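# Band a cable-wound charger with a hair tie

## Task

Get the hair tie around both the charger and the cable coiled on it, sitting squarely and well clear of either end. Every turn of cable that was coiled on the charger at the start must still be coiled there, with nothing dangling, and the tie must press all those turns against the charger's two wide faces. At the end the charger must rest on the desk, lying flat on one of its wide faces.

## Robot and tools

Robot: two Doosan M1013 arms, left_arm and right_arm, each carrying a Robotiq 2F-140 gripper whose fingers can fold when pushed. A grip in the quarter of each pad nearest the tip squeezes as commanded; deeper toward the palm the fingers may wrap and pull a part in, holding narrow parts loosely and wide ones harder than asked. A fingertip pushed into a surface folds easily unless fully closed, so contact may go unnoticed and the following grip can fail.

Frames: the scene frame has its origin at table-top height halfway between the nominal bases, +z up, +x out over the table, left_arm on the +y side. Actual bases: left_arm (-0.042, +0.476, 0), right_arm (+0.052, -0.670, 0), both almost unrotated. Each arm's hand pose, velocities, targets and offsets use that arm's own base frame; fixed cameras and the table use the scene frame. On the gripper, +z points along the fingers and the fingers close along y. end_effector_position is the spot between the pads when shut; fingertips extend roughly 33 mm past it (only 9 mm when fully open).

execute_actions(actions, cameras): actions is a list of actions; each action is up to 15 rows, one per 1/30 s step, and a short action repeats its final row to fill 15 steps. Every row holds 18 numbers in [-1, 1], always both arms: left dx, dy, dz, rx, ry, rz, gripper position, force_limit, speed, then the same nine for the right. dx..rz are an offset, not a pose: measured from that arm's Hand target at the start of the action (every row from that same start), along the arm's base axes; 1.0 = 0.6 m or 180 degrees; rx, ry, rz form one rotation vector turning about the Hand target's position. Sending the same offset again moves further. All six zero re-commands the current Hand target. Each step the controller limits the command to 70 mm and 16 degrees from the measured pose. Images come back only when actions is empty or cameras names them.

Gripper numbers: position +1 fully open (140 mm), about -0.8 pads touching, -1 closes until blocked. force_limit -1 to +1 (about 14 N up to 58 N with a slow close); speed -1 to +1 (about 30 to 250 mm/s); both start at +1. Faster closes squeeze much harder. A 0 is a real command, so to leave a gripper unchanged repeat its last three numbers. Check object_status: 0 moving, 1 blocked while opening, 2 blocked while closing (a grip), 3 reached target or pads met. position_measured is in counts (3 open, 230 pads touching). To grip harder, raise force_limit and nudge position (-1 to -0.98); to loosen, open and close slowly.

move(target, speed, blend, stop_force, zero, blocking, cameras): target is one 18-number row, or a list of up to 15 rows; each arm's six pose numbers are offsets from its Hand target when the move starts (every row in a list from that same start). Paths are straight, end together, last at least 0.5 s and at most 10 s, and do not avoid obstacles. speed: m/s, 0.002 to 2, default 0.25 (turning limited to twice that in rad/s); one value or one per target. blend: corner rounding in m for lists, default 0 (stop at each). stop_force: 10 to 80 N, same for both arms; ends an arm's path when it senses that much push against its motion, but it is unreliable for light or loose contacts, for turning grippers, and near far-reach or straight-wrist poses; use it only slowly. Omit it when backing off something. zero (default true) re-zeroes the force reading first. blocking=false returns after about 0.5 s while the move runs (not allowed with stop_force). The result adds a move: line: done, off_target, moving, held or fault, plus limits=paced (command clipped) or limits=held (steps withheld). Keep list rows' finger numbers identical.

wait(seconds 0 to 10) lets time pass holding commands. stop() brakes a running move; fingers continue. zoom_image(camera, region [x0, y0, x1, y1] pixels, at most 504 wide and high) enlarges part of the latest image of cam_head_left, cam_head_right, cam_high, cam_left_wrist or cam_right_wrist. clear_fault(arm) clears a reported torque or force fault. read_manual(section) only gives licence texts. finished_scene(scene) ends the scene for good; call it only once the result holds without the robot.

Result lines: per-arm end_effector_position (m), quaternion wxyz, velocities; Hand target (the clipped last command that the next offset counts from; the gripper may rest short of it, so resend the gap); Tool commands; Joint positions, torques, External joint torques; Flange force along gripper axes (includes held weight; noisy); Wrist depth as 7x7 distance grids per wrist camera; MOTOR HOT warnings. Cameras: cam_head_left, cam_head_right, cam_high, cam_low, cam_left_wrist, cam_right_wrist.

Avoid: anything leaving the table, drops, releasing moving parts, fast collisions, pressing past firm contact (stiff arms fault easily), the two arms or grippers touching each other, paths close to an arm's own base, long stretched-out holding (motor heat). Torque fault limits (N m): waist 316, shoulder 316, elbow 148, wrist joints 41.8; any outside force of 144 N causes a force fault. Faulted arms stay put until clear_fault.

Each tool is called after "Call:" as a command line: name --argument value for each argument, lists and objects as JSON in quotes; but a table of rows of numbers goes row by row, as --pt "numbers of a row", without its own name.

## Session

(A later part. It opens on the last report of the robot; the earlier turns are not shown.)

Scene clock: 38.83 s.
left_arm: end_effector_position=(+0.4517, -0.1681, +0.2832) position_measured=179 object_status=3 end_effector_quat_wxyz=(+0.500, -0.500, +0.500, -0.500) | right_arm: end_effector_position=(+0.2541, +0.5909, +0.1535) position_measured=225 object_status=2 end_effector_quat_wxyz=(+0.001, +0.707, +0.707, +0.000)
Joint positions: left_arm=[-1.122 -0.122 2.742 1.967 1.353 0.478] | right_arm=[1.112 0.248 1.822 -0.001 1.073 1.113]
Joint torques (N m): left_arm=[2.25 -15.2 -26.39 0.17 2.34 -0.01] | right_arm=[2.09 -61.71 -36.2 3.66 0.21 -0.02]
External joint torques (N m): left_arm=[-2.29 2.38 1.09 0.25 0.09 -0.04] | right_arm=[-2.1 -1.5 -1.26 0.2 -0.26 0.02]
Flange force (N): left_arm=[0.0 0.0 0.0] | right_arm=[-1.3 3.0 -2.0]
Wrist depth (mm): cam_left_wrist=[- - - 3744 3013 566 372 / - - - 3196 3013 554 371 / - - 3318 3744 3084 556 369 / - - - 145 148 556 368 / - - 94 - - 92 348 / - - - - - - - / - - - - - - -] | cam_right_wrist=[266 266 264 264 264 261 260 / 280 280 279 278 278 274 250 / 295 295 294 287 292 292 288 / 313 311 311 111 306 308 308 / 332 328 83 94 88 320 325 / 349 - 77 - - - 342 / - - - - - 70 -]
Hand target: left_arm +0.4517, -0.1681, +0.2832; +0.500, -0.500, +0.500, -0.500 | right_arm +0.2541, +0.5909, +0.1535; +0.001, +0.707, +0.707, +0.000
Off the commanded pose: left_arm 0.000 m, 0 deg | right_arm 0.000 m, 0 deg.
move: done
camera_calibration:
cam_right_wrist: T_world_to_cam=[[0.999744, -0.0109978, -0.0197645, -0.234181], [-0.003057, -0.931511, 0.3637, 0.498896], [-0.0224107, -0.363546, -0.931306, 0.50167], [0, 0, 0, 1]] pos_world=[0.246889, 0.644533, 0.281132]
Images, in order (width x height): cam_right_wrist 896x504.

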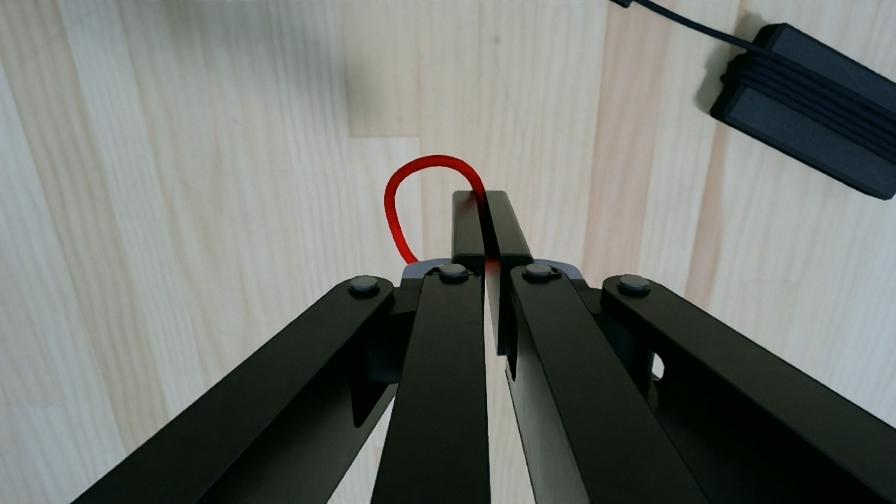

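Call:
move --target '[-0.0087,-0.4987,-0.0578,0,0,0,-0.4,1,1,0.3165,0.1363,0.2108,0,0,0,-1,-1,-1]' --speed 0.2 --cameras '["cam_right_wrist","cam_left_wrist","cam_low"]'

Scene clock: 41.33 s.
left_arm: end_effector_position=(+0.4464, -0.4673, +0.2486) position_measured=179 object_status=3 end_effector_quat_wxyz=(+0.500, -0.500, +0.500, -0.500) | right_arm: end_effector_position=(+0.4440, +0.6727, +0.2800) position_measured=225 object_status=2 end_effector_quat_wxyz=(+0.001, +0.707, +0.707, +0.000)
Joint positions: left_arm=[-1.403 0.341 2.292 1.718 1.49 0.503] | right_arm=[0.945 0.426 1.332 -0.002 1.384 0.946]
Joint torques (N m): left_arm=[2.32 -61.33 -24.76 0.79 2.32 0.06] | right_arm=[1.99 -83.25 -39.96 4.14 0.47 0.01]
External joint torques (N m): left_arm=[-2.27 2.72 0.41 0.21 0.09 -0.1] | right_arm=[-2.14 -2.48 -2.04 0.19 -0.51 -0.01]
Flange force (N): left_arm=[2.7 5.5 -3.9] | right_arm=[-1.2 2.4 -2.7]
Wrist depth (mm): cam_left_wrist=[- 3084 - 2912 3048 494 343 / 2032 - - 3912 1846 498 324 / 218 222 224 233 1820 491 325 / - 210 - 145 148 492 326 / - - 94 - - 92 309 / - - - - - - - / - - - 3449 - - -] | cam_right_wrist=[384 384 382 382 382 380 379 / 405 404 403 404 401 400 397 / 194 190 421 400 422 422 420 / 152 153 449 111 441 445 446 / 481 473 83 94 88 461 471 / 508 - 77 - - 72 493 / - - - - - 70 -]
Hand target: left_arm +0.4464, -0.4673, +0.2486; +0.500, -0.500, +0.500, -0.500 | right_arm +0.4440, +0.6727, +0.2800; +0.001, +0.707, +0.707, +0.000
Off the commanded pose: left_arm 0.000 m, 0 deg | right_arm 0.000 m, 0 deg.
move: done
camera_calibration:
cam_left_wrist: T_world_to_cam=[[0.024095, -0.00796117, -0.999678, 0.248111], [-0.332753, 0.942886, -0.0155292, 0.598437], [0.942706, 0.33302, 0.0200697, -0.128549], [0, 0, 0, 1]] pos_world=[0.314337, -0.519473, 0.259904]
cam_right_wrist: T_world_to_cam=[[0.999746, -0.0109619, -0.0196712, -0.420696], [-0.00305749, -0.931511, 0.3637, 0.529631], [-0.0223107, -0.363547, -0.931309, 0.653526], [0, 0, 0, 1]] pos_world=[0.436789, 0.726333, 0.407732]
Images, in order (width x height): cam_low 896x504, cam_left_wrist 896x504, cam_right_wrist 896x504.

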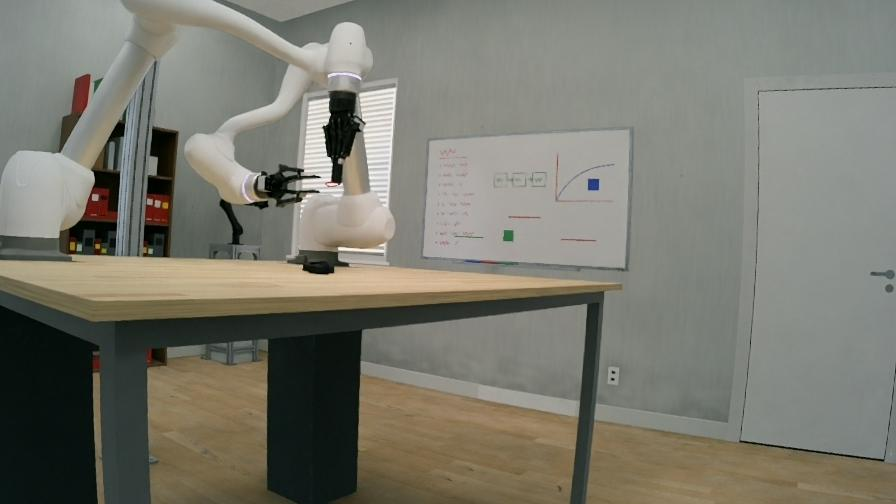

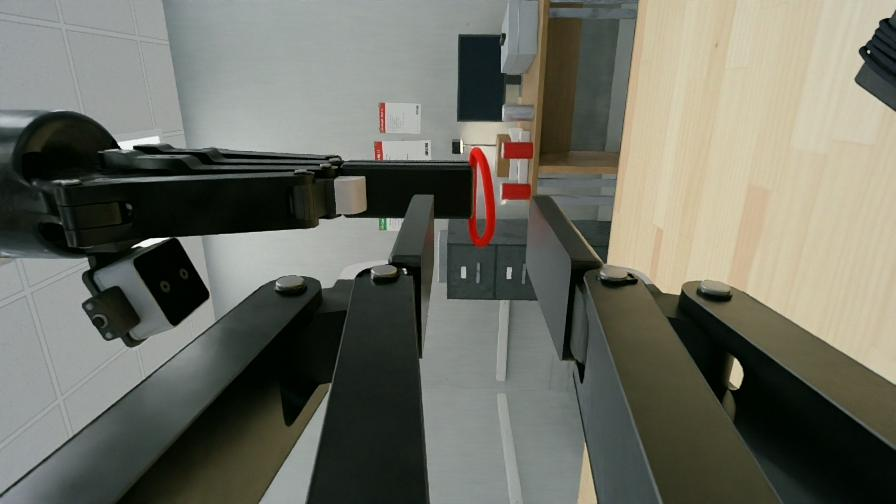

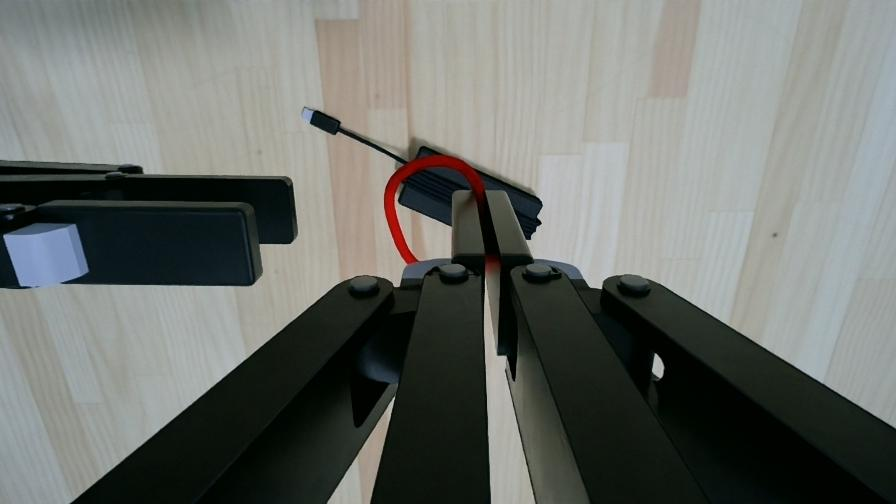

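Call:
move --target '[0.075,0,0,0,0,0,-0.4,1,1,0,0,0,0,0,0,-1,-1,-1]' --speed 0.06

Call:
move --target '[0,0,0,0,0,0,-1,-0.5,-1,0,0,0,0,0,0,-1,-1,-1]' --cameras '["cam_right_wrist","cam_left_wrist"]'

Scene clock: 43.20 s.
left_arm: end_effector_position=(+0.4914, -0.4673, +0.2486) position_measured=179 object_status=3 end_effector_quat_wxyz=(+0.500, -0.500, +0.500, -0.500) | right_arm: end_effector_position=(+0.4440, +0.6727, +0.2800) position_measured=225 object_status=2 end_effector_quat_wxyz=(+0.001, +0.707, +0.707, +0.000)
Joint positions: left_arm=[-1.313 0.355 2.269 1.797 1.444 0.505] | right_arm=[0.945 0.427 1.332 -0.002 1.384 0.946]
Joint torques (N m): left_arm=[4.63 -62.68 -25.97 0.81 2.35 -0.04] | right_arm=[2.18 -83.4 -40.3 4.24 0.47 0.02]
External joint torques (N m): left_arm=[-4.72 2.12 1 0.04 0.06 -0.01] | right_arm=[-2.02 -2.15 -1.66 0.09 -0.52 -0.02]
Flange force (N): left_arm=[2.8 4.3 -9.2] | right_arm=[-1.4 2.1 -2.1]
Wrist depth (mm): cam_left_wrist=[- 2405 3590 3120 1913 496 327 / - - - 2759 2818 497 326 / 179 189 190 189 1846 491 324 / - 162 180 168 148 491 324 / - - 94 - - 92 307 / - - - - - - - / - - - - - - -] | cam_right_wrist=[385 385 381 383 380 379 378 / 405 404 402 401 400 399 397 / 190 192 189 394 421 422 421 / - 146 151 111 443 444 443 / 488 471 83 94 88 463 473 / 505 - 77 - - 72 496 / - - - - - 70 -]
Hand target: left_arm +0.4914, -0.4673, +0.2486; +0.500, -0.500, +0.500, -0.500 | right_arm +0.4440, +0.6727, +0.2800; +0.001, +0.707, +0.707, +0.000
Off the commanded pose: left_arm 0.000 m, 0 deg | right_arm 0.000 m, 0 deg.
move: done

Scene clock: 44.40 s.
left_arm: end_effector_position=(+0.4914, -0.4673, +0.2486) position_measured=225 object_status=0 end_effector_quat_wxyz=(+0.500, -0.500, +0.500, -0.500) | right_arm: end_effector_position=(+0.4440, +0.6727, +0.2800) position_measured=225 object_status=2 end_effector_quat_wxyz=(+0.001, +0.707, +0.707, +0.000)
Joint positions: left_arm=[-1.313 0.355 2.269 1.797 1.444 0.505] | right_arm=[0.945 0.427 1.332 -0.002 1.384 0.946]
Joint torques (N m): left_arm=[2.26 -63.01 -26.05 0.62 2.33 -0.02] | right_arm=[2.23 -83.43 -40.08 4.25 0.51 0.08]
External joint torques (N m): left_arm=[-2.25 2.76 1.21 0.2 0.07 -0.03] | right_arm=[-2.18 -2.06 -1.85 0.07 -0.55 -0.08]
Flange force (N): left_arm=[1.6 5.6 -4.0] | right_arm=[-1.1 2.6 -2.2]
Wrist depth (mm): cam_left_wrist=[2166 - - - 3236 493 328 / - - 3495 - 3120 497 326 / 180 189 190 191 2675 493 324 / 159 164 180 121 2880 487 324 / - - - - - 427 322 / - - - - - - 294 / - - - - - - -] | cam_right_wrist=[384 384 384 381 381 380 378 / 406 404 402 401 400 399 399 / 211 197 417 399 423 422 420 / 141 157 169 111 441 447 444 / 481 472 83 94 88 463 471 / 507 - 77 - - - 495 / - - - - - 70 -]
Hand target: left_arm +0.4914, -0.4673, +0.2486; +0.500, -0.500, +0.500, -0.500 | right_arm +0.4440, +0.6727, +0.2800; +0.001, +0.707, +0.707, +0.000
Off the commanded pose: left_arm 0.000 m, 0 deg | right_arm 0.000 m, 0 deg.
move: done
camera_calibration:
cam_left_wrist: T_world_to_cam=[[0.024095, -0.00796117, -0.999678, 0.247027], [-0.332753, 0.942886, -0.0155292, 0.61341], [0.942706, 0.33302, 0.0200697, -0.170971], [0, 0, 0, 1]] pos_world=[0.359337, -0.519473, 0.259904]
cam_right_wrist: T_world_to_cam=[[0.999746, -0.0109619, -0.0196712, -0.420696], [-0.00305749, -0.931511, 0.3637, 0.529631], [-0.0223107, -0.363547, -0.931309, 0.653526], [0, 0, 0, 1]] pos_world=[0.436789, 0.726333, 0.407732]
Images, in order (width x height): cam_left_wrist 896x504, cam_right_wrist 896x504.

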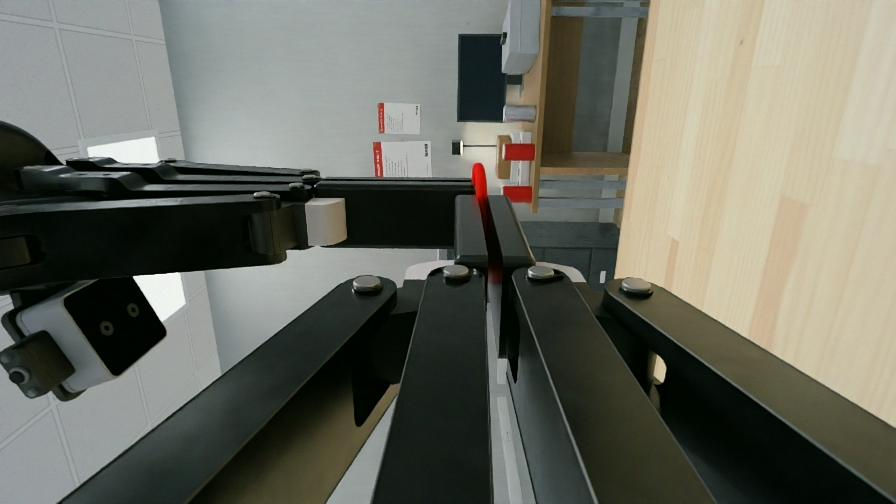

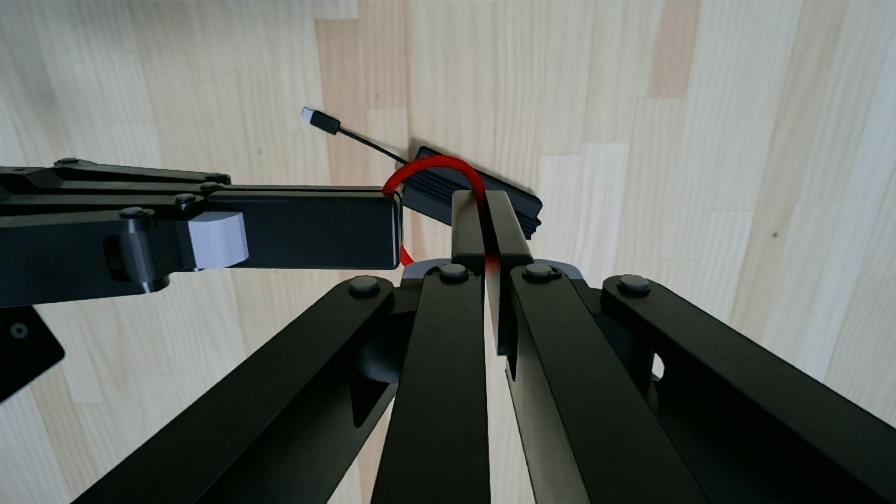

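Call:
move --target '[0,0,0,0,0,0,-1,-0.5,-1,0,0,0,0,0,0,-0.63,-1,-1]'

Call:
move --pt "0 0 0 0 0 0 -1 -0.5 -1 0 0 0.1 0 0 0 -0.63 -1 -1" --pt "0 0 0 0 0 0 -1 -0.5 -1 -0.0328 0 0.1 0 0 0 -1 -1 0" --speed 0.12 --cameras '["cam_right_wrist","cam_left_wrist"]'

Scene clock: 45.17 s.
left_arm: end_effector_position=(+0.4914, -0.4673, +0.2486) position_measured=225 object_status=2 end_effector_quat_wxyz=(+0.500, -0.500, +0.500, -0.500) | right_arm: end_effector_position=(+0.4440, +0.6727, +0.2800) position_measured=209 object_status=0 end_effector_quat_wxyz=(+0.001, +0.707, +0.707, +0.000)
Joint positions: left_arm=[-1.313 0.355 2.269 1.797 1.444 0.505] | right_arm=[0.945 0.427 1.332 -0.002 1.384 0.946]
Joint torques (N m): left_arm=[2.6 -62.99 -25.91 0.61 2.3 -0.01] | right_arm=[2.41 -83.35 -40.21 4.19 0.53 0.11]
External joint torques (N m): left_arm=[-2.57 2.45 0.98 0.22 0.11 -0.04] | right_arm=[-2.52 -2.02 -1.72 0.14 -0.57 -0.11]
Flange force (N): left_arm=[1.9 5.0 -4.5] | right_arm=[-1.6 2.9 -2.0]
Wrist depth (mm): cam_left_wrist=[- - - 2621 3048 496 325 / - - - 3360 3158 496 326 / 179 205 184 185 2702 491 324 / 156 162 177 134 2880 492 324 / - - - - - 425 323 / - - - - - - 295 / - - - - - - -] | cam_right_wrist=[384 383 382 382 381 381 379 / 404 404 402 401 400 400 398 / 211 197 417 402 422 423 423 / 141 157 167 132 437 446 445 / 479 473 88 83 83 93 472 / 505 - 79 - - 73 493 / - - - - - - -]
Hand target: left_arm +0.4914, -0.4673, +0.2486; +0.500, -0.500, +0.500, -0.500 | right_arm +0.4440, +0.6727, +0.2800; +0.001, +0.707, +0.707, +0.000
Off the commanded pose: left_arm 0.000 m, 0 deg | right_arm 0.000 m, 0 deg.
move: done

Scene clock: 47.03 s.
left_arm: end_effector_position=(+0.4914, -0.4673, +0.2486) position_measured=225 object_status=2 end_effector_quat_wxyz=(+0.500, -0.500, +0.500, -0.500) | right_arm: end_effector_position=(+0.4243, +0.6727, +0.3400) position_measured=233 object_status=3 end_effector_quat_wxyz=(+0.001, +0.707, +0.707, +0.000)
Joint positions: left_arm=[-1.313 0.355 2.269 1.797 1.444 0.505] | right_arm=[0.965 0.395 1.27 -0.001 1.478 0.966]
Joint torques (N m): left_arm=[2.4 -63.13 -25.95 0.62 2.31 0.02] | right_arm=[1.78 -80.76 -40.58 4.25 0.53 -0.01]
External joint torques (N m): left_arm=[-2.4 2.93 1.06 0.21 0.09 -0.06] | right_arm=[-1.95 -2.24 -1.97 0.13 -0.57 0.01]
Flange force (N): left_arm=[2.1 6.0 -4.1] | right_arm=[-0.9 2.3 -2.5]
Wrist depth (mm): cam_left_wrist=[- - - - 1913 494 326 / - - - 2880 3196 495 327 / 173 171 3404 3013 1913 496 323 / 158 176 180 117 692 492 323 / 2240 - - - - 422 323 / - - - - - - 294 / - - - - - - -] | cam_right_wrist=[442 440 440 438 437 436 434 / 459 463 462 461 460 457 458 / 188 196 219 224 483 485 483 / 519 514 517 111 505 510 508 / 552 543 83 93 88 529 542 / 579 - 71 - - 71 570 / - - - - - 71 -]
Hand target: left_arm +0.4914, -0.4673, +0.2486; +0.500, -0.500, +0.500, -0.500 | right_arm +0.4243, +0.6727, +0.3400; +0.001, +0.707, +0.707, +0.000
Off the commanded pose: left_arm 0.000 m, 0 deg | right_arm 0.000 m, 0 deg.
move: done
camera_calibration:
cam_left_wrist: T_world_to_cam=[[0.024095, -0.00796117, -0.999678, 0.247027], [-0.332753, 0.942886, -0.0155292, 0.61341], [0.942706, 0.33302, 0.0200697, -0.170971], [0, 0, 0, 1]] pos_world=[0.359337, -0.519473, 0.259904]
cam_right_wrist: T_world_to_cam=[[0.999746, -0.0109619, -0.0196712, -0.399821], [-0.00305749, -0.931511, 0.3637, 0.507748], [-0.0223107, -0.363547, -0.931309, 0.708965], [0, 0, 0, 1]] pos_world=[0.417089, 0.726333, 0.467732]
Images, in order (width x height): cam_left_wrist 896x504, cam_right_wrist 896x504.

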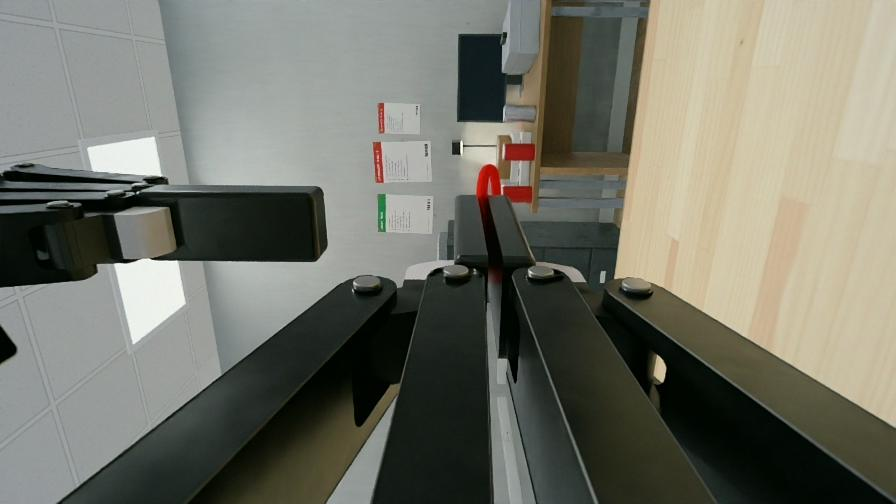

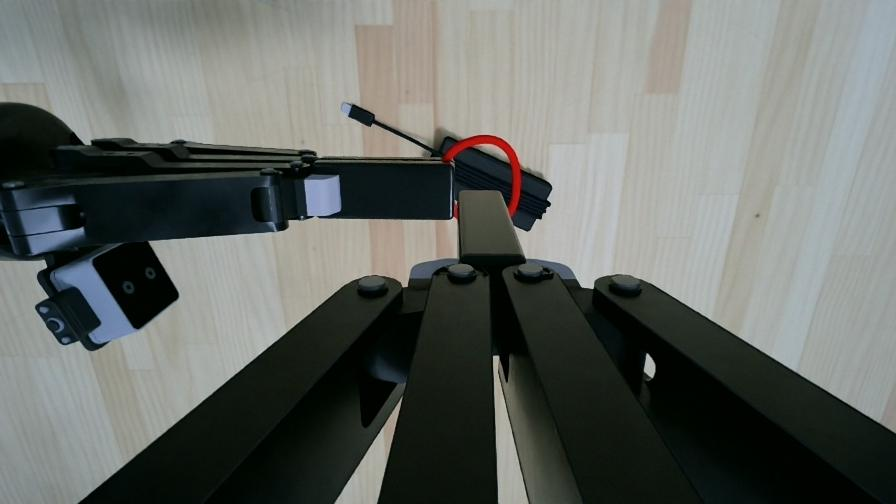

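Call:
move --pt "0 0 0 0 0 0 -1 -0.5 -1 0.0085 -0.0012 0 0 0 0 -1 -1 0" --pt "0 0 0 0 0 0 -1 -0.5 -1 0.0085 -0.0012 -0.1208 0 0 0 -1 -1 0" --speed '[0.1,0.05]' --cameras '["cam_right_wrist","cam_left_wrist"]'

Scene clock: 50.00 s.
left_arm: end_effector_position=(+0.4914, -0.4673, +0.2486) position_measured=225 object_status=2 end_effector_quat_wxyz=(+0.500, -0.500, +0.500, -0.500) | right_arm: end_effector_position=(+0.4294, +0.6720, +0.2676) position_measured=233 object_status=3 end_effector_quat_wxyz=(+0.001, +0.707, +0.707, +0.000)
Joint positions: left_arm=[-1.313 0.355 2.269 1.797 1.444 0.505] | right_arm=[0.96 0.417 1.369 -0.002 1.357 0.96]
Joint torques (N m): left_arm=[2.3 -63.08 -25.94 0.62 2.3 0.02] | right_arm=[2.47 -82.31 -40.3 4.19 0.4 0.06]
External joint torques (N m): left_arm=[-2.42 3.18 1.1 0.23 0.09 -0.06] | right_arm=[-2.13 -2.3 -1.52 0.14 -0.45 -0.06]
Flange force (N): left_arm=[2.3 6.5 -4.0] | right_arm=[-2.0 2.0 -2.1]
Wrist depth (mm): cam_left_wrist=[- 3590 2427 2880 3013 497 327 / - - - 3120 3048 493 327 / 171 173 176 1986 2166 492 323 / - 150 169 134 2912 488 324 / 3495 - - - - 422 323 / - - - - - - 294 / - - - - - - -] | cam_right_wrist=[373 371 371 371 369 368 367 / 394 392 392 390 389 386 388 / 201 189 403 384 405 410 407 / 130 143 154 117 425 432 432 / 473 456 83 93 88 449 458 / 491 - 71 - - 71 480 / - - - - - 69 -]
Hand target: left_arm +0.4914, -0.4673, +0.2486; +0.500, -0.500, +0.500, -0.500 | right_arm +0.4294, +0.6720, +0.2675; +0.001, +0.707, +0.707, +0.000
Off the commanded pose: left_arm 0.000 m, 0 deg | right_arm 0.000 m, 0 deg.
move: done
camera_calibration:
cam_left_wrist: T_world_to_cam=[[0.024095, -0.00796117, -0.999678, 0.247027], [-0.332753, 0.942886, -0.0155292, 0.61341], [0.942706, 0.33302, 0.0200697, -0.170971], [0, 0, 0, 1]] pos_world=[0.359337, -0.519473, 0.259904]
cam_right_wrist: T_world_to_cam=[[0.999746, -0.0109619, -0.0196712, -0.406351], [-0.00305749, -0.931511, 0.3637, 0.533444], [-0.0223107, -0.363547, -0.931309, 0.641397], [0, 0, 0, 1]] pos_world=[0.422189, 0.725633, 0.395332]
Images, in order (width x height): cam_left_wrist 896x504, cam_right_wrist 896x504.

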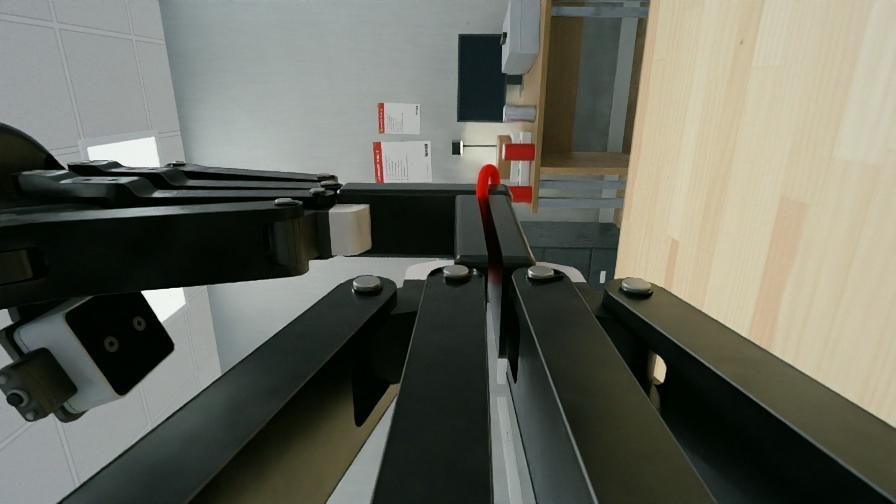

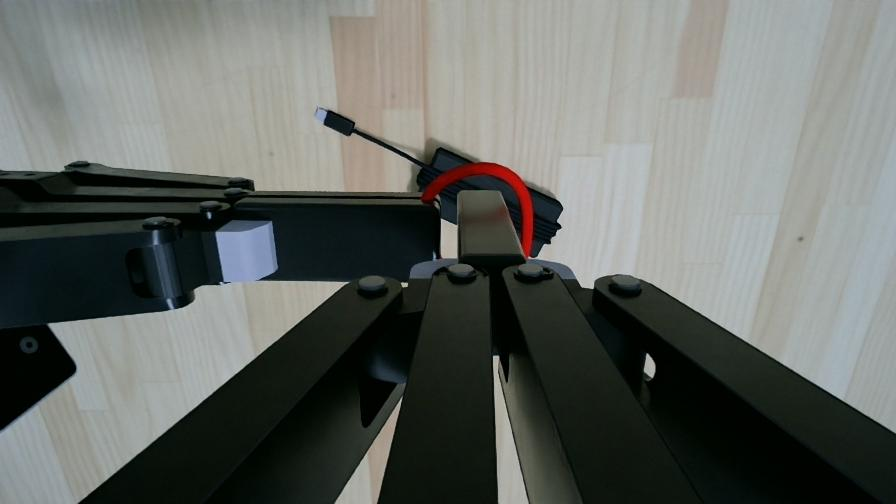

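Call:
execute_actions --actions '[[[0,0,0,0,0,0,-1,-0.5,-1,0.003,0,0,0,0,0,-0.443,-1,-1],[0,0,0,0,0,0,-1,-0.5,-1,0.005,0,0,0,0,0,-0.443,-1,-1],[0,0,0,0,0,0,-1,-0.5,-1,0.008,0,0,0,0,0,-0.443,-1,-1],[0,0,0,0,0,0,-1,-0.5,-1,0.011,0,0,0,0,0,-0.443,-1,-1],[0,0,0,0,0,0,-1,-0.5,-1,0.013,0,0,0,0,0,-0.443,-1,-1]],[[0,0,0,0,0,0,-1,-0.5,-1,0.003,0,0,0,0,0,-0.443,-1,-1],[0,0,0,0,0,0,-1,-0.5,-1,0.006,0,0,0,0,0,-0.443,-1,-1],[0,0,0,0,0,0,-1,-0.5,-1,0.009,0,0,0,0,0,-0.443,-1,-1]],[[0,0,0,0,0,0,-1,-0.5,-1,0,0,0,0,0,0,-0.443,-1,-1]]]' --cameras '["cam_right_wrist","cam_left_wrist"]'

Scene clock: 52.07 s.
left_arm: end_effector_position=(+0.4914, -0.4673, +0.2486) position_measured=225 object_status=2 end_effector_quat_wxyz=(+0.500, -0.500, +0.500, -0.500) | right_arm: end_effector_position=(+0.4426, +0.6720, +0.2675) position_measured=185 object_status=3 end_effector_quat_wxyz=(+0.001, +0.707, +0.707, +0.000)
Joint positions: left_arm=[-1.313 0.355 2.269 1.797 1.444 0.505] | right_arm=[0.946 0.428 1.352 -0.002 1.362 0.947]
Joint torques (N m): left_arm=[1.72 -63.32 -25.32 0.38 2.62 -0.02] | right_arm=[-0.12 -83.47 -40.1 3.16 0.16 0.09]
External joint torques (N m): left_arm=[-1.73 2.58 0.33 0.47 -0.21 -0.03] | right_arm=[0.26 -2.38 -1.77 1.16 -0.21 -0.09]
External joint torques at the end of the 1st action: left_arm=[-1.92 2.51 0.85 0.22 0.03 -0.04] | right_arm=[-2.38 -2.14 -2.17 0.45 -0.46 -0.06]
External joint torques at the end of the 2nd action: left_arm=[-1.41 3.37 0.52 0.43 -0.19 -0.05] | right_arm=[-0.16 -2.64 -1.42 1.28 -0.14 -0.06]
Flange force (N): left_arm=[2.6 4.9 -1.7] | right_arm=[0.3 -0.1 -2.8]
Flange force at the end of the 1st action (N): left_arm=[1.8 5.1 -3.1] | right_arm=[-0.7 3.2 -2.8]
Flange force at the end of the 2nd action (N): left_arm=[2.9 6.5 -1.0] | right_arm=[-1.0 -0.3 -2.6]
Wrist depth (mm): cam_left_wrist=[- 2788 - 3196 1783 495 327 / - - - 2570 2450 490 325 / 177 175 208 207 2759 489 327 / 149 152 167 134 3013 494 324 / - 2978 - - - 425 322 / - - - - - - 294 / - - - - - - -] | cam_right_wrist=[373 371 371 370 370 369 369 / 391 392 391 389 389 387 386 / 203 189 403 386 404 410 409 / - 147 154 400 170 431 432 / 465 139 88 450 88 87 452 / - - - 491 - - - / - - - 529 - - -]
Hand target: left_arm +0.4914, -0.4673, +0.2486; +0.500, -0.500, +0.500, -0.500 | right_arm +0.4426, +0.6720, +0.2675; +0.001, +0.707, +0.707, +0.000
Off the commanded pose: left_arm 0.000 m, 0 deg | right_arm 0.000 m, 0 deg.
camera_calibration:
cam_left_wrist: T_world_to_cam=[[0.024095, -0.00796117, -0.999678, 0.247027], [-0.332753, 0.942886, -0.0155292, 0.61341], [0.942706, 0.33302, 0.0200697, -0.170971], [0, 0, 0, 1]] pos_world=[0.359337, -0.519473, 0.259904]
cam_right_wrist: T_world_to_cam=[[0.999746, -0.0109619, -0.0196712, -0.41955], [-0.00305749, -0.931511, 0.3637, 0.533521], [-0.0223107, -0.363547, -0.931309, 0.641599], [0, 0, 0, 1]] pos_world=[0.435389, 0.725633, 0.395232]
Images, in order (width x height): cam_left_wrist 896x504, cam_right_wrist 896x504.

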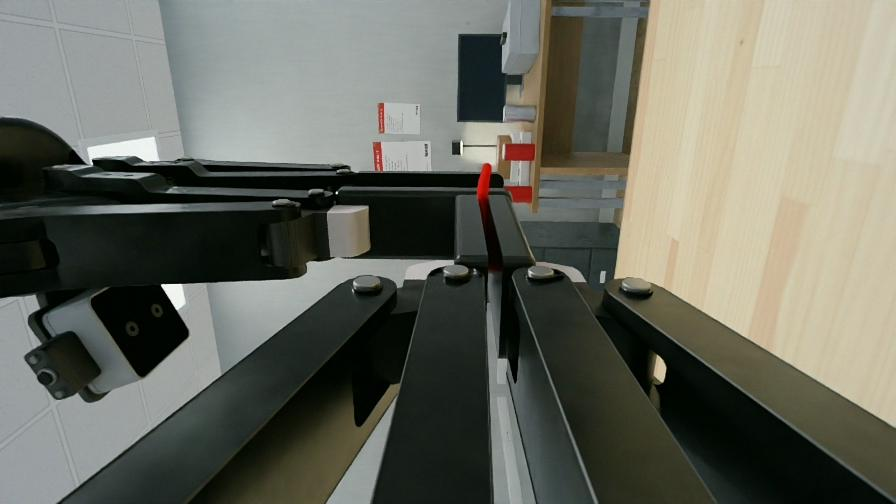

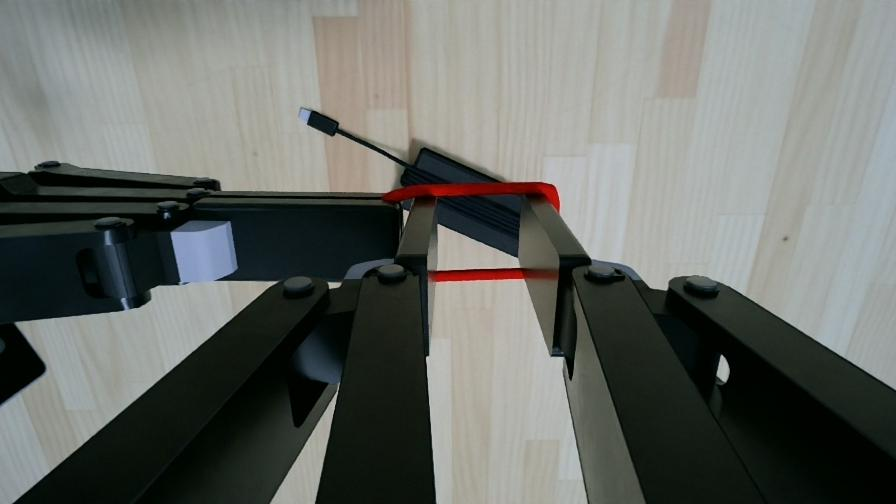

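Call:
move --pt "0 0 0 0 0 0 -0.44 -0.5 0 0 0 0 0 0 0 -0.443 -1 -1" --pt "-0.2 0 0 0 0 0 -0.44 -0.5 0 0 0 0.0 0 0 0 -0.443 -1 -1" --speed 0.15

Call:
move --target '[0,0,0,0,0,0,-0.44,-0.5,-1,0,0,0,0,0,0,-0.2,-1,-1]' --cameras '["cam_right_wrist"]'

Scene clock: 54.10 s.
left_arm: end_effector_position=(+0.3715, -0.4673, +0.2486) position_measured=185 object_status=3 end_effector_quat_wxyz=(+0.500, -0.500, +0.500, -0.500) | right_arm: end_effector_position=(+0.4426, +0.6720, +0.2675) position_measured=185 object_status=3 end_effector_quat_wxyz=(+0.001, +0.707, +0.707, +0.000)
Joint positions: left_arm=[-1.561 0.329 2.314 1.58 1.566 0.499] | right_arm=[0.946 0.428 1.352 -0.002 1.362 0.947]
Joint torques (N m): left_arm=[2.55 -59.4 -24.59 0.99 2.27 0.04] | right_arm=[2.72 -83.03 -40.05 4.21 0.51 -0.01]
External joint torques (N m): left_arm=[-2.46 2.47 0.88 0.3 0.14 -0.09] | right_arm=[-3 -2.59 -1.78 0.1 -0.55 0.01]
Flange force (N): left_arm=[1.0 5.3 -4.8] | right_arm=[-2.5 2.8 -2.3]
Wrist depth (mm): cam_left_wrist=[- - - 3084 1956 498 299 / 283 298 3449 3404 1820 497 312 / 278 279 266 290 1899 491 326 / - - - 3084 174 487 325 / - - 92 - - 92 311 / - - - - - - - / - - - - - - -] | cam_right_wrist=[373 372 371 370 369 368 366 / 393 392 389 390 389 387 386 / 410 413 412 403 405 409 407 / 444 437 432 400 171 432 431 / 466 454 88 452 88 83 457 / - - - 491 - - - / - - - 529 - - -]
Hand target: left_arm +0.3714, -0.4673, +0.2486; +0.500, -0.500, +0.500, -0.500 | right_arm +0.4426, +0.6720, +0.2675; +0.001, +0.707, +0.707, +0.000
Off the commanded pose: left_arm 0.000 m, 0 deg | right_arm 0.000 m, 0 deg.
move: done

Scene clock: 54.97 s.
left_arm: end_effector_position=(+0.3714, -0.4673, +0.2486) position_measured=185 object_status=3 end_effector_quat_wxyz=(+0.500, -0.500, +0.500, -0.500) | right_arm: end_effector_position=(+0.4426, +0.6720, +0.2675) position_measured=154 object_status=0 end_effector_quat_wxyz=(+0.001, +0.707, +0.707, +0.000)
Joint positions: left_arm=[-1.561 0.329 2.314 1.58 1.566 0.499] | right_arm=[0.946 0.428 1.352 -0.002 1.362 0.947]
Joint torques (N m): left_arm=[2.36 -59.14 -24.64 1.08 2.31 0.03] | right_arm=[2.63 -83.19 -39.85 4.14 0.51 0.06]
External joint torques (N m): left_arm=[-2.34 2.11 0.92 0.23 0.1 -0.08] | right_arm=[-2.76 -2.07 -1.86 0.16 -0.56 -0.06]
Flange force (N): left_arm=[0.5 4.6 -4.7] | right_arm=[-1.5 3.2 -2.2]
Wrist depth (mm): cam_left_wrist=[- 3318 - 2048 1747 497 298 / 279 295 2427 3495 1971 495 312 / 279 277 260 282 1886 488 326 / - - - 3276 174 488 324 / - - 92 - - 92 307 / - - - - - - - / - - - - - - -] | cam_right_wrist=[372 373 372 370 369 368 366 / 392 392 390 390 390 388 386 / 410 413 412 394 404 407 409 / 442 435 121 431 133 427 431 / 459 79 91 462 133 88 449 / - - - 491 - - - / - 73 - 527 - - -]
Hand target: left_arm +0.3714, -0.4673, +0.2486; +0.500, -0.500, +0.500, -0.500 | right_arm +0.4426, +0.6720, +0.2675; +0.001, +0.707, +0.707, +0.000
Off the commanded pose: left_arm 0.000 m, 0 deg | right_arm 0.000 m, 0 deg.
move: done
camera_calibration:
cam_right_wrist: T_world_to_cam=[[0.999746, -0.0109619, -0.0196712, -0.41965], [-0.00305749, -0.931511, 0.3637, 0.533521], [-0.0223107, -0.363547, -0.931309, 0.641601], [0, 0, 0, 1]] pos_world=[0.435489, 0.725633, 0.395232]
Images, in order (width x height): cam_right_wrist 896x504.

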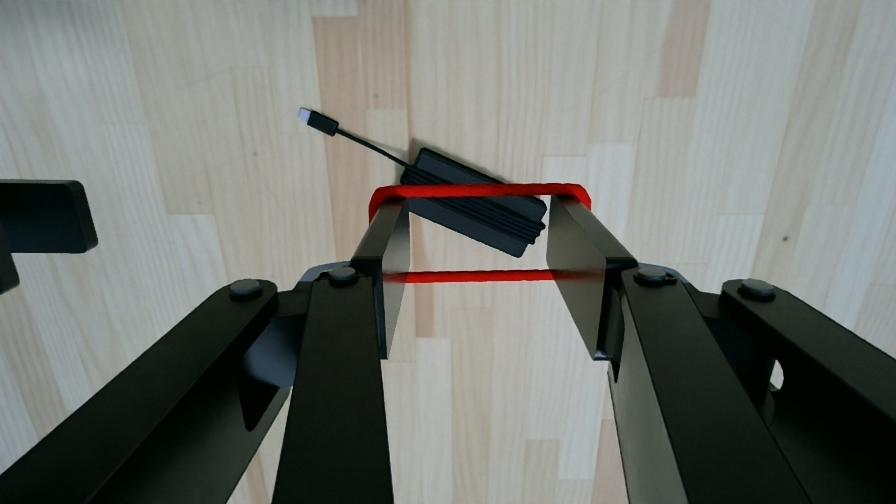

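Call:
move --pt "0 0 0 0 0 0 -0.44 -0.5 -1 0.088 -0.415 -0.029 0.5 0 0.0019 -0.2 -1 -1" --pt "0.247 -0.0645 -0.02 -0.288 0.437 0.288 0.09 -0.5 0 0.088 -0.415 -0.029 0.5 0 0.0019 -0.1 -1 -1" --speed 0.3 --cameras '["cam_right_wrist","cam_left_wrist"]'

Scene clock: 62.70 s.
left_arm: end_effector_position=(+0.5196, -0.5060, +0.2366) position_measured=118 object_status=0 end_effector_quat_wxyz=(-0.001, +0.979, -0.202, +0.001) | right_arm: end_effector_position=(+0.4954, +0.4230, +0.2501) position_measured=153 object_status=1 end_effector_quat_wxyz=(+0.500, -0.499, -0.502, -0.500)
Joint positions: left_arm=[-0.821 0.316 1.569 0.002 1.256 1.156] | right_arm=[0.112 0.362 2.247 1.664 1.514 -1.044]
Joint torques (N m): left_arm=[2.2 -74.09 -40.99 3.88 -0.25 0.07] | right_arm=[2.93 -61.7 -24.37 1.03 2.91 0.02]
External joint torques (N m): left_arm=[-2.23 2.67 1.42 0.2 0.2 -0.07] | right_arm=[-2.76 -1.34 -1.35 0.17 -0.48 -0.02]
Flange force (N): left_arm=[-0.1 3.3 2.7] | right_arm=[2.9 1.6 -4.5]
Wrist depth (mm): cam_left_wrist=[339 337 336 317 332 330 328 / 356 354 354 336 352 348 348 / 376 374 371 367 369 364 363 / 398 397 134 390 158 380 385 / - - 412 413 413 106 - / - - 441 438 435 - - / - - 468 466 466 - -] | cam_right_wrist=[2749 2838 284 2613 2256 2749 2562 / 2869 880 289 3219 2666 2838 - / 830 886 379 373 2965 2965 - / 835 857 121 865 135 943 4124 / 653 79 94 615 135 88 2514 / - - - 480 481 - - / - 73 - 381 - - -]
Hand target: left_arm +0.5196, -0.5060, +0.2366; -0.001, +0.979, -0.202, +0.001 | right_arm +0.4954, +0.4230, +0.2501; +0.500, -0.499, -0.502, -0.500
Off the commanded pose: left_arm 0.000 m, 0 deg | right_arm 0.000 m, 0 deg.
move: done
camera_calibration:
cam_left_wrist: T_world_to_cam=[[-0.387683, -0.921443, -0.0254109, -0.244734], [-0.872705, 0.358022, 0.331973, 0.56154], [-0.296796, 0.150876, -0.942947, 0.595369], [0, 0, 0, 1]] pos_world=[0.571883, -0.516379, 0.368766]
cam_right_wrist: T_world_to_cam=[[0.999698, 0.023519, -0.00708606, -0.493112], [0.00195209, -0.363639, -0.931538, 0.389365], [-0.0244856, 0.931243, -0.363575, -0.15258], [0, 0, 0, 1]] pos_world=[0.488467, 0.295274, 0.30374]
Images, in order (width x height): cam_left_wrist 896x504, cam_right_wrist 896x504.

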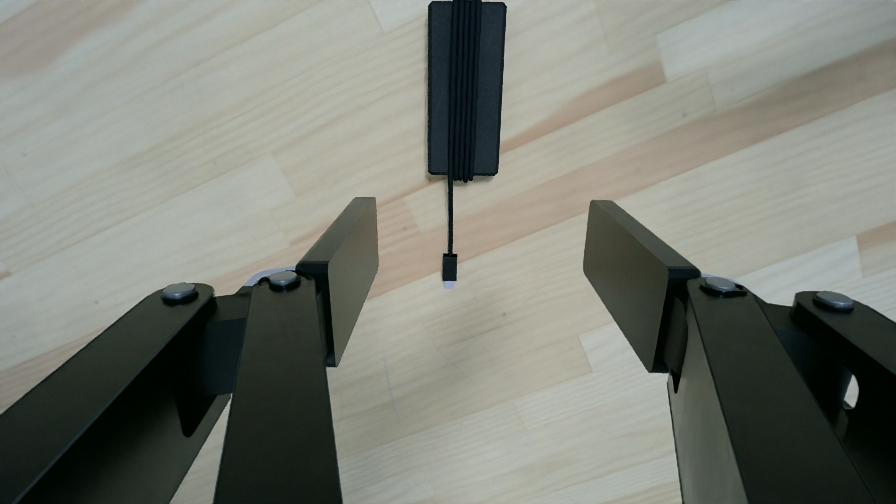

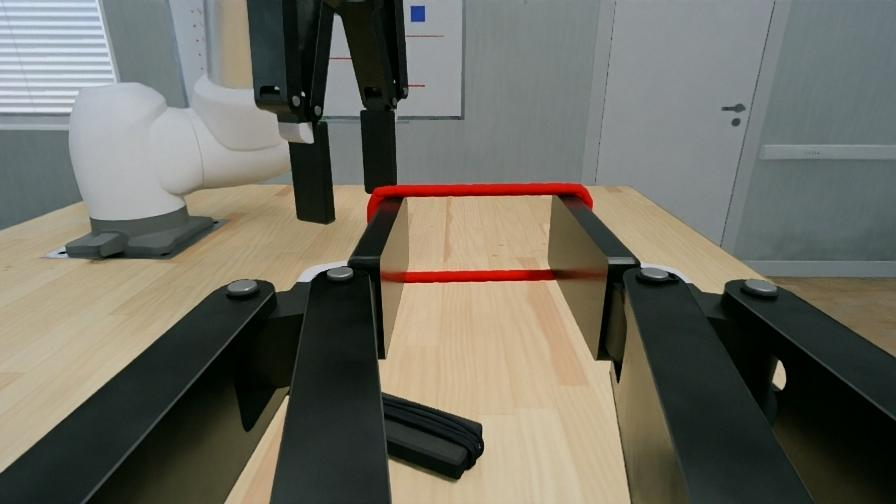

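Call:
move --target '[0.0093,0.0103,-0.21,0,0,0,0.09,-0.5,0,0,0,0,0,0,0,-0.05,0.2,0]' --cameras '["cam_right_wrist","cam_left_wrist"]'

Scene clock: 64.60 s.
left_arm: end_effector_position=(+0.5252, -0.4999, +0.1107) position_measured=118 object_status=3 end_effector_quat_wxyz=(-0.001, +0.979, -0.202, +0.001) | right_arm: end_effector_position=(+0.4954, +0.4230, +0.2501) position_measured=136 object_status=3 end_effector_quat_wxyz=(+0.500, -0.499, -0.502, -0.500)
Joint positions: left_arm=[-0.809 0.398 1.698 0.003 1.044 1.167] | right_arm=[0.112 0.362 2.247 1.664 1.514 -1.044]
Joint torques (N m): left_arm=[2.43 -77.4 -37.35 3.53 -0.34 0.05] | right_arm=[1.64 -61.96 -24.33 1.01 2.94 0.07]
External joint torques (N m): left_arm=[-2.44 1.58 1.33 0.18 0.29 -0.05] | right_arm=[-1.48 -1.13 -1.4 0.19 -0.51 -0.07]
Flange force (N): left_arm=[-1.7 3.0 1.9] | right_arm=[2.4 1.6 -1.8]
Wrist depth (mm): cam_left_wrist=[225 223 222 204 217 218 218 / 235 234 233 211 230 229 229 / 248 247 244 224 239 242 240 / 262 261 133 257 227 252 254 / - - 273 273 270 106 - / - - 292 289 287 - - / - - 310 308 305 - -] | cam_right_wrist=[2721 2666 290 2562 2693 2778 - / 2538 874 309 2869 2999 2808 2932 / 802 892 312 405 3034 2932 3069 / 843 857 117 865 157 865 3666 / 653 83 96 618 556 83 2999 / - - - 482 480 - 71 / - - - 382 393 - -]
Hand target: left_arm +0.5252, -0.4999, +0.1106; -0.001, +0.979, -0.202, +0.001 | right_arm +0.4954, +0.4230, +0.2501; +0.500, -0.499, -0.502, -0.500
Off the commanded pose: left_arm 0.000 m, 0 deg | right_arm 0.000 m, 0 deg.
move: done
camera_calibration:
cam_left_wrist: T_world_to_cam=[[-0.387694, -0.921437, -0.0254474, -0.240031], [-0.872731, 0.358035, 0.331891, 0.606044], [-0.296705, 0.150881, -0.942974, 0.477336], [0, 0, 0, 1]] pos_world=[0.577483, -0.510179, 0.242867]
cam_right_wrist: T_world_to_cam=[[0.999698, 0.023519, -0.00708606, -0.493112], [0.00195209, -0.363639, -0.931538, 0.389365], [-0.0244856, 0.931243, -0.363575, -0.15258], [0, 0, 0, 1]] pos_world=[0.488467, 0.295274, 0.30374]
Images, in order (width x height): cam_left_wrist 896x504, cam_right_wrist 896x504.

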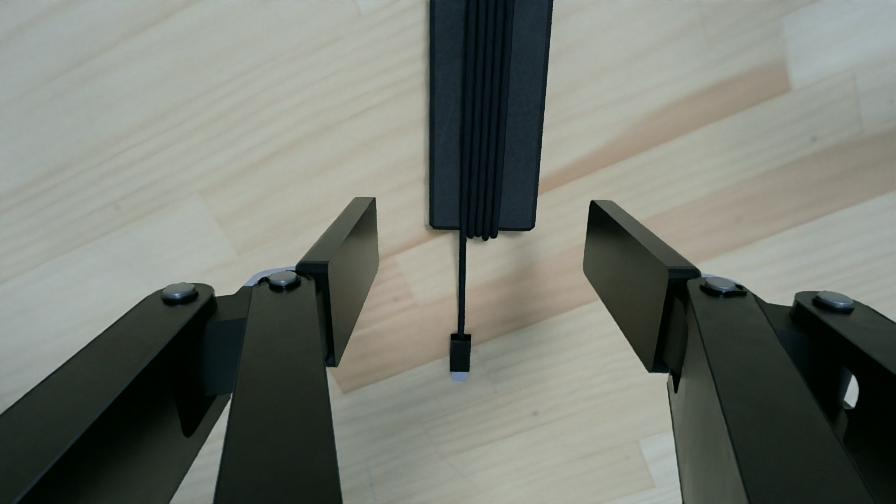

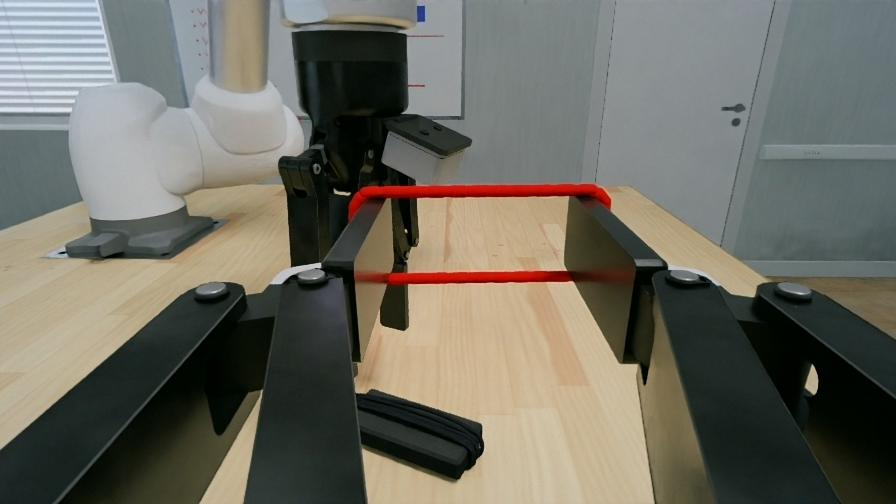

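Call:
move --pt "0 -0.0083 -0.05 0 0 0 0.09 -0.5 0 0 0 0 0 0 0 -0.05 0.2 0" --pt "0 -0.0083 -0.115 0 0 0 0.09 -0.5 0 0 0 0 0 0 0 -0.05 0.2 0" --speed '[0.15,0.06]' --cameras '["cam_left_wrist"]'

Scene clock: 66.77 s.
left_arm: end_effector_position=(+0.5252, -0.5048, +0.0416) position_measured=118 object_status=3 end_effector_quat_wxyz=(-0.001, +0.979, -0.202, +0.001) | right_arm: end_effector_position=(+0.4954, +0.4230, +0.2501) position_measured=136 object_status=3 end_effector_quat_wxyz=(+0.500, -0.499, -0.502, -0.500)
Joint positions: left_arm=[-0.814 0.465 1.743 0.003 0.933 1.162] | right_arm=[0.112 0.362 2.247 1.664 1.514 -1.044]
Joint torques (N m): left_arm=[2.25 -82.12 -34.81 3.27 -0.32 0.06] | right_arm=[2.24 -61.68 -24.21 1.06 2.95 0.04]
External joint torques (N m): left_arm=[-2.28 2.62 1.29 0.19 0.27 -0.06] | right_arm=[-2.22 -1.33 -1.54 0.15 -0.52 -0.04]
Flange force (N): left_arm=[-0.4 3.3 2.9] | right_arm=[2.9 1.9 -3.3]
Wrist depth (mm): cam_left_wrist=[160 160 159 137 154 156 156 / 169 168 167 144 163 164 164 / 177 176 175 150 169 173 172 / 188 187 134 164 159 180 181 / - - 194 195 193 106 - / - - 209 206 206 - - / - - 219 221 218 - -] | cam_right_wrist=[2613 2721 279 324 2490 2693 2587 / 820 880 296 2838 2965 2900 - / 1123 898 318 3034 1275 3034 2900 / 849 857 118 805 137 936 3299 / 657 83 96 584 554 83 88 / - - 434 481 481 - 75 / - - - 380 394 - -]
Hand target: left_arm +0.5252, -0.5048, +0.0416; -0.001, +0.979, -0.202, +0.001 | right_arm +0.4954, +0.4230, +0.2501; +0.500, -0.499, -0.502, -0.500
Off the commanded pose: left_arm 0.000 m, 0 deg | right_arm 0.000 m, 0 deg.
move: done
camera_calibration:
cam_left_wrist: T_world_to_cam=[[-0.387683, -0.921443, -0.0254109, -0.24641], [-0.872705, 0.358022, 0.331973, 0.630699], [-0.296796, 0.150876, -0.942947, 0.41307], [0, 0, 0, 1]] pos_world=[0.577483, -0.515179, 0.173866]
Images, in order (width x height): cam_left_wrist 896x504.

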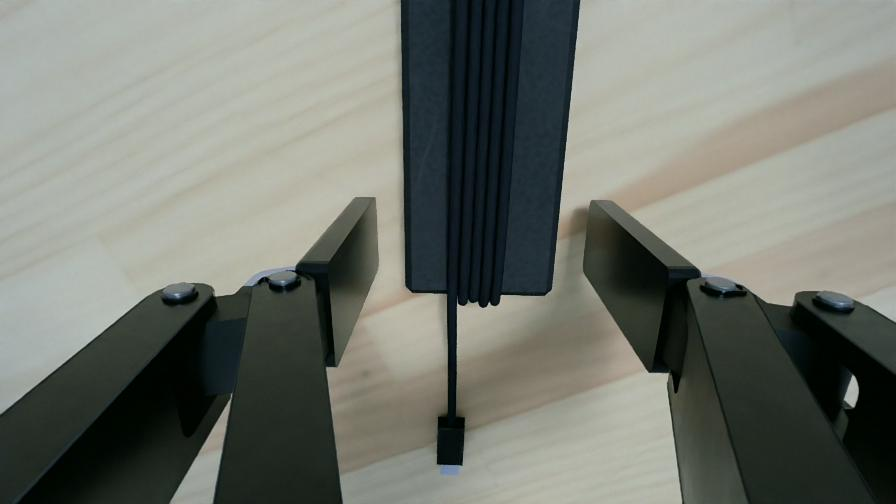

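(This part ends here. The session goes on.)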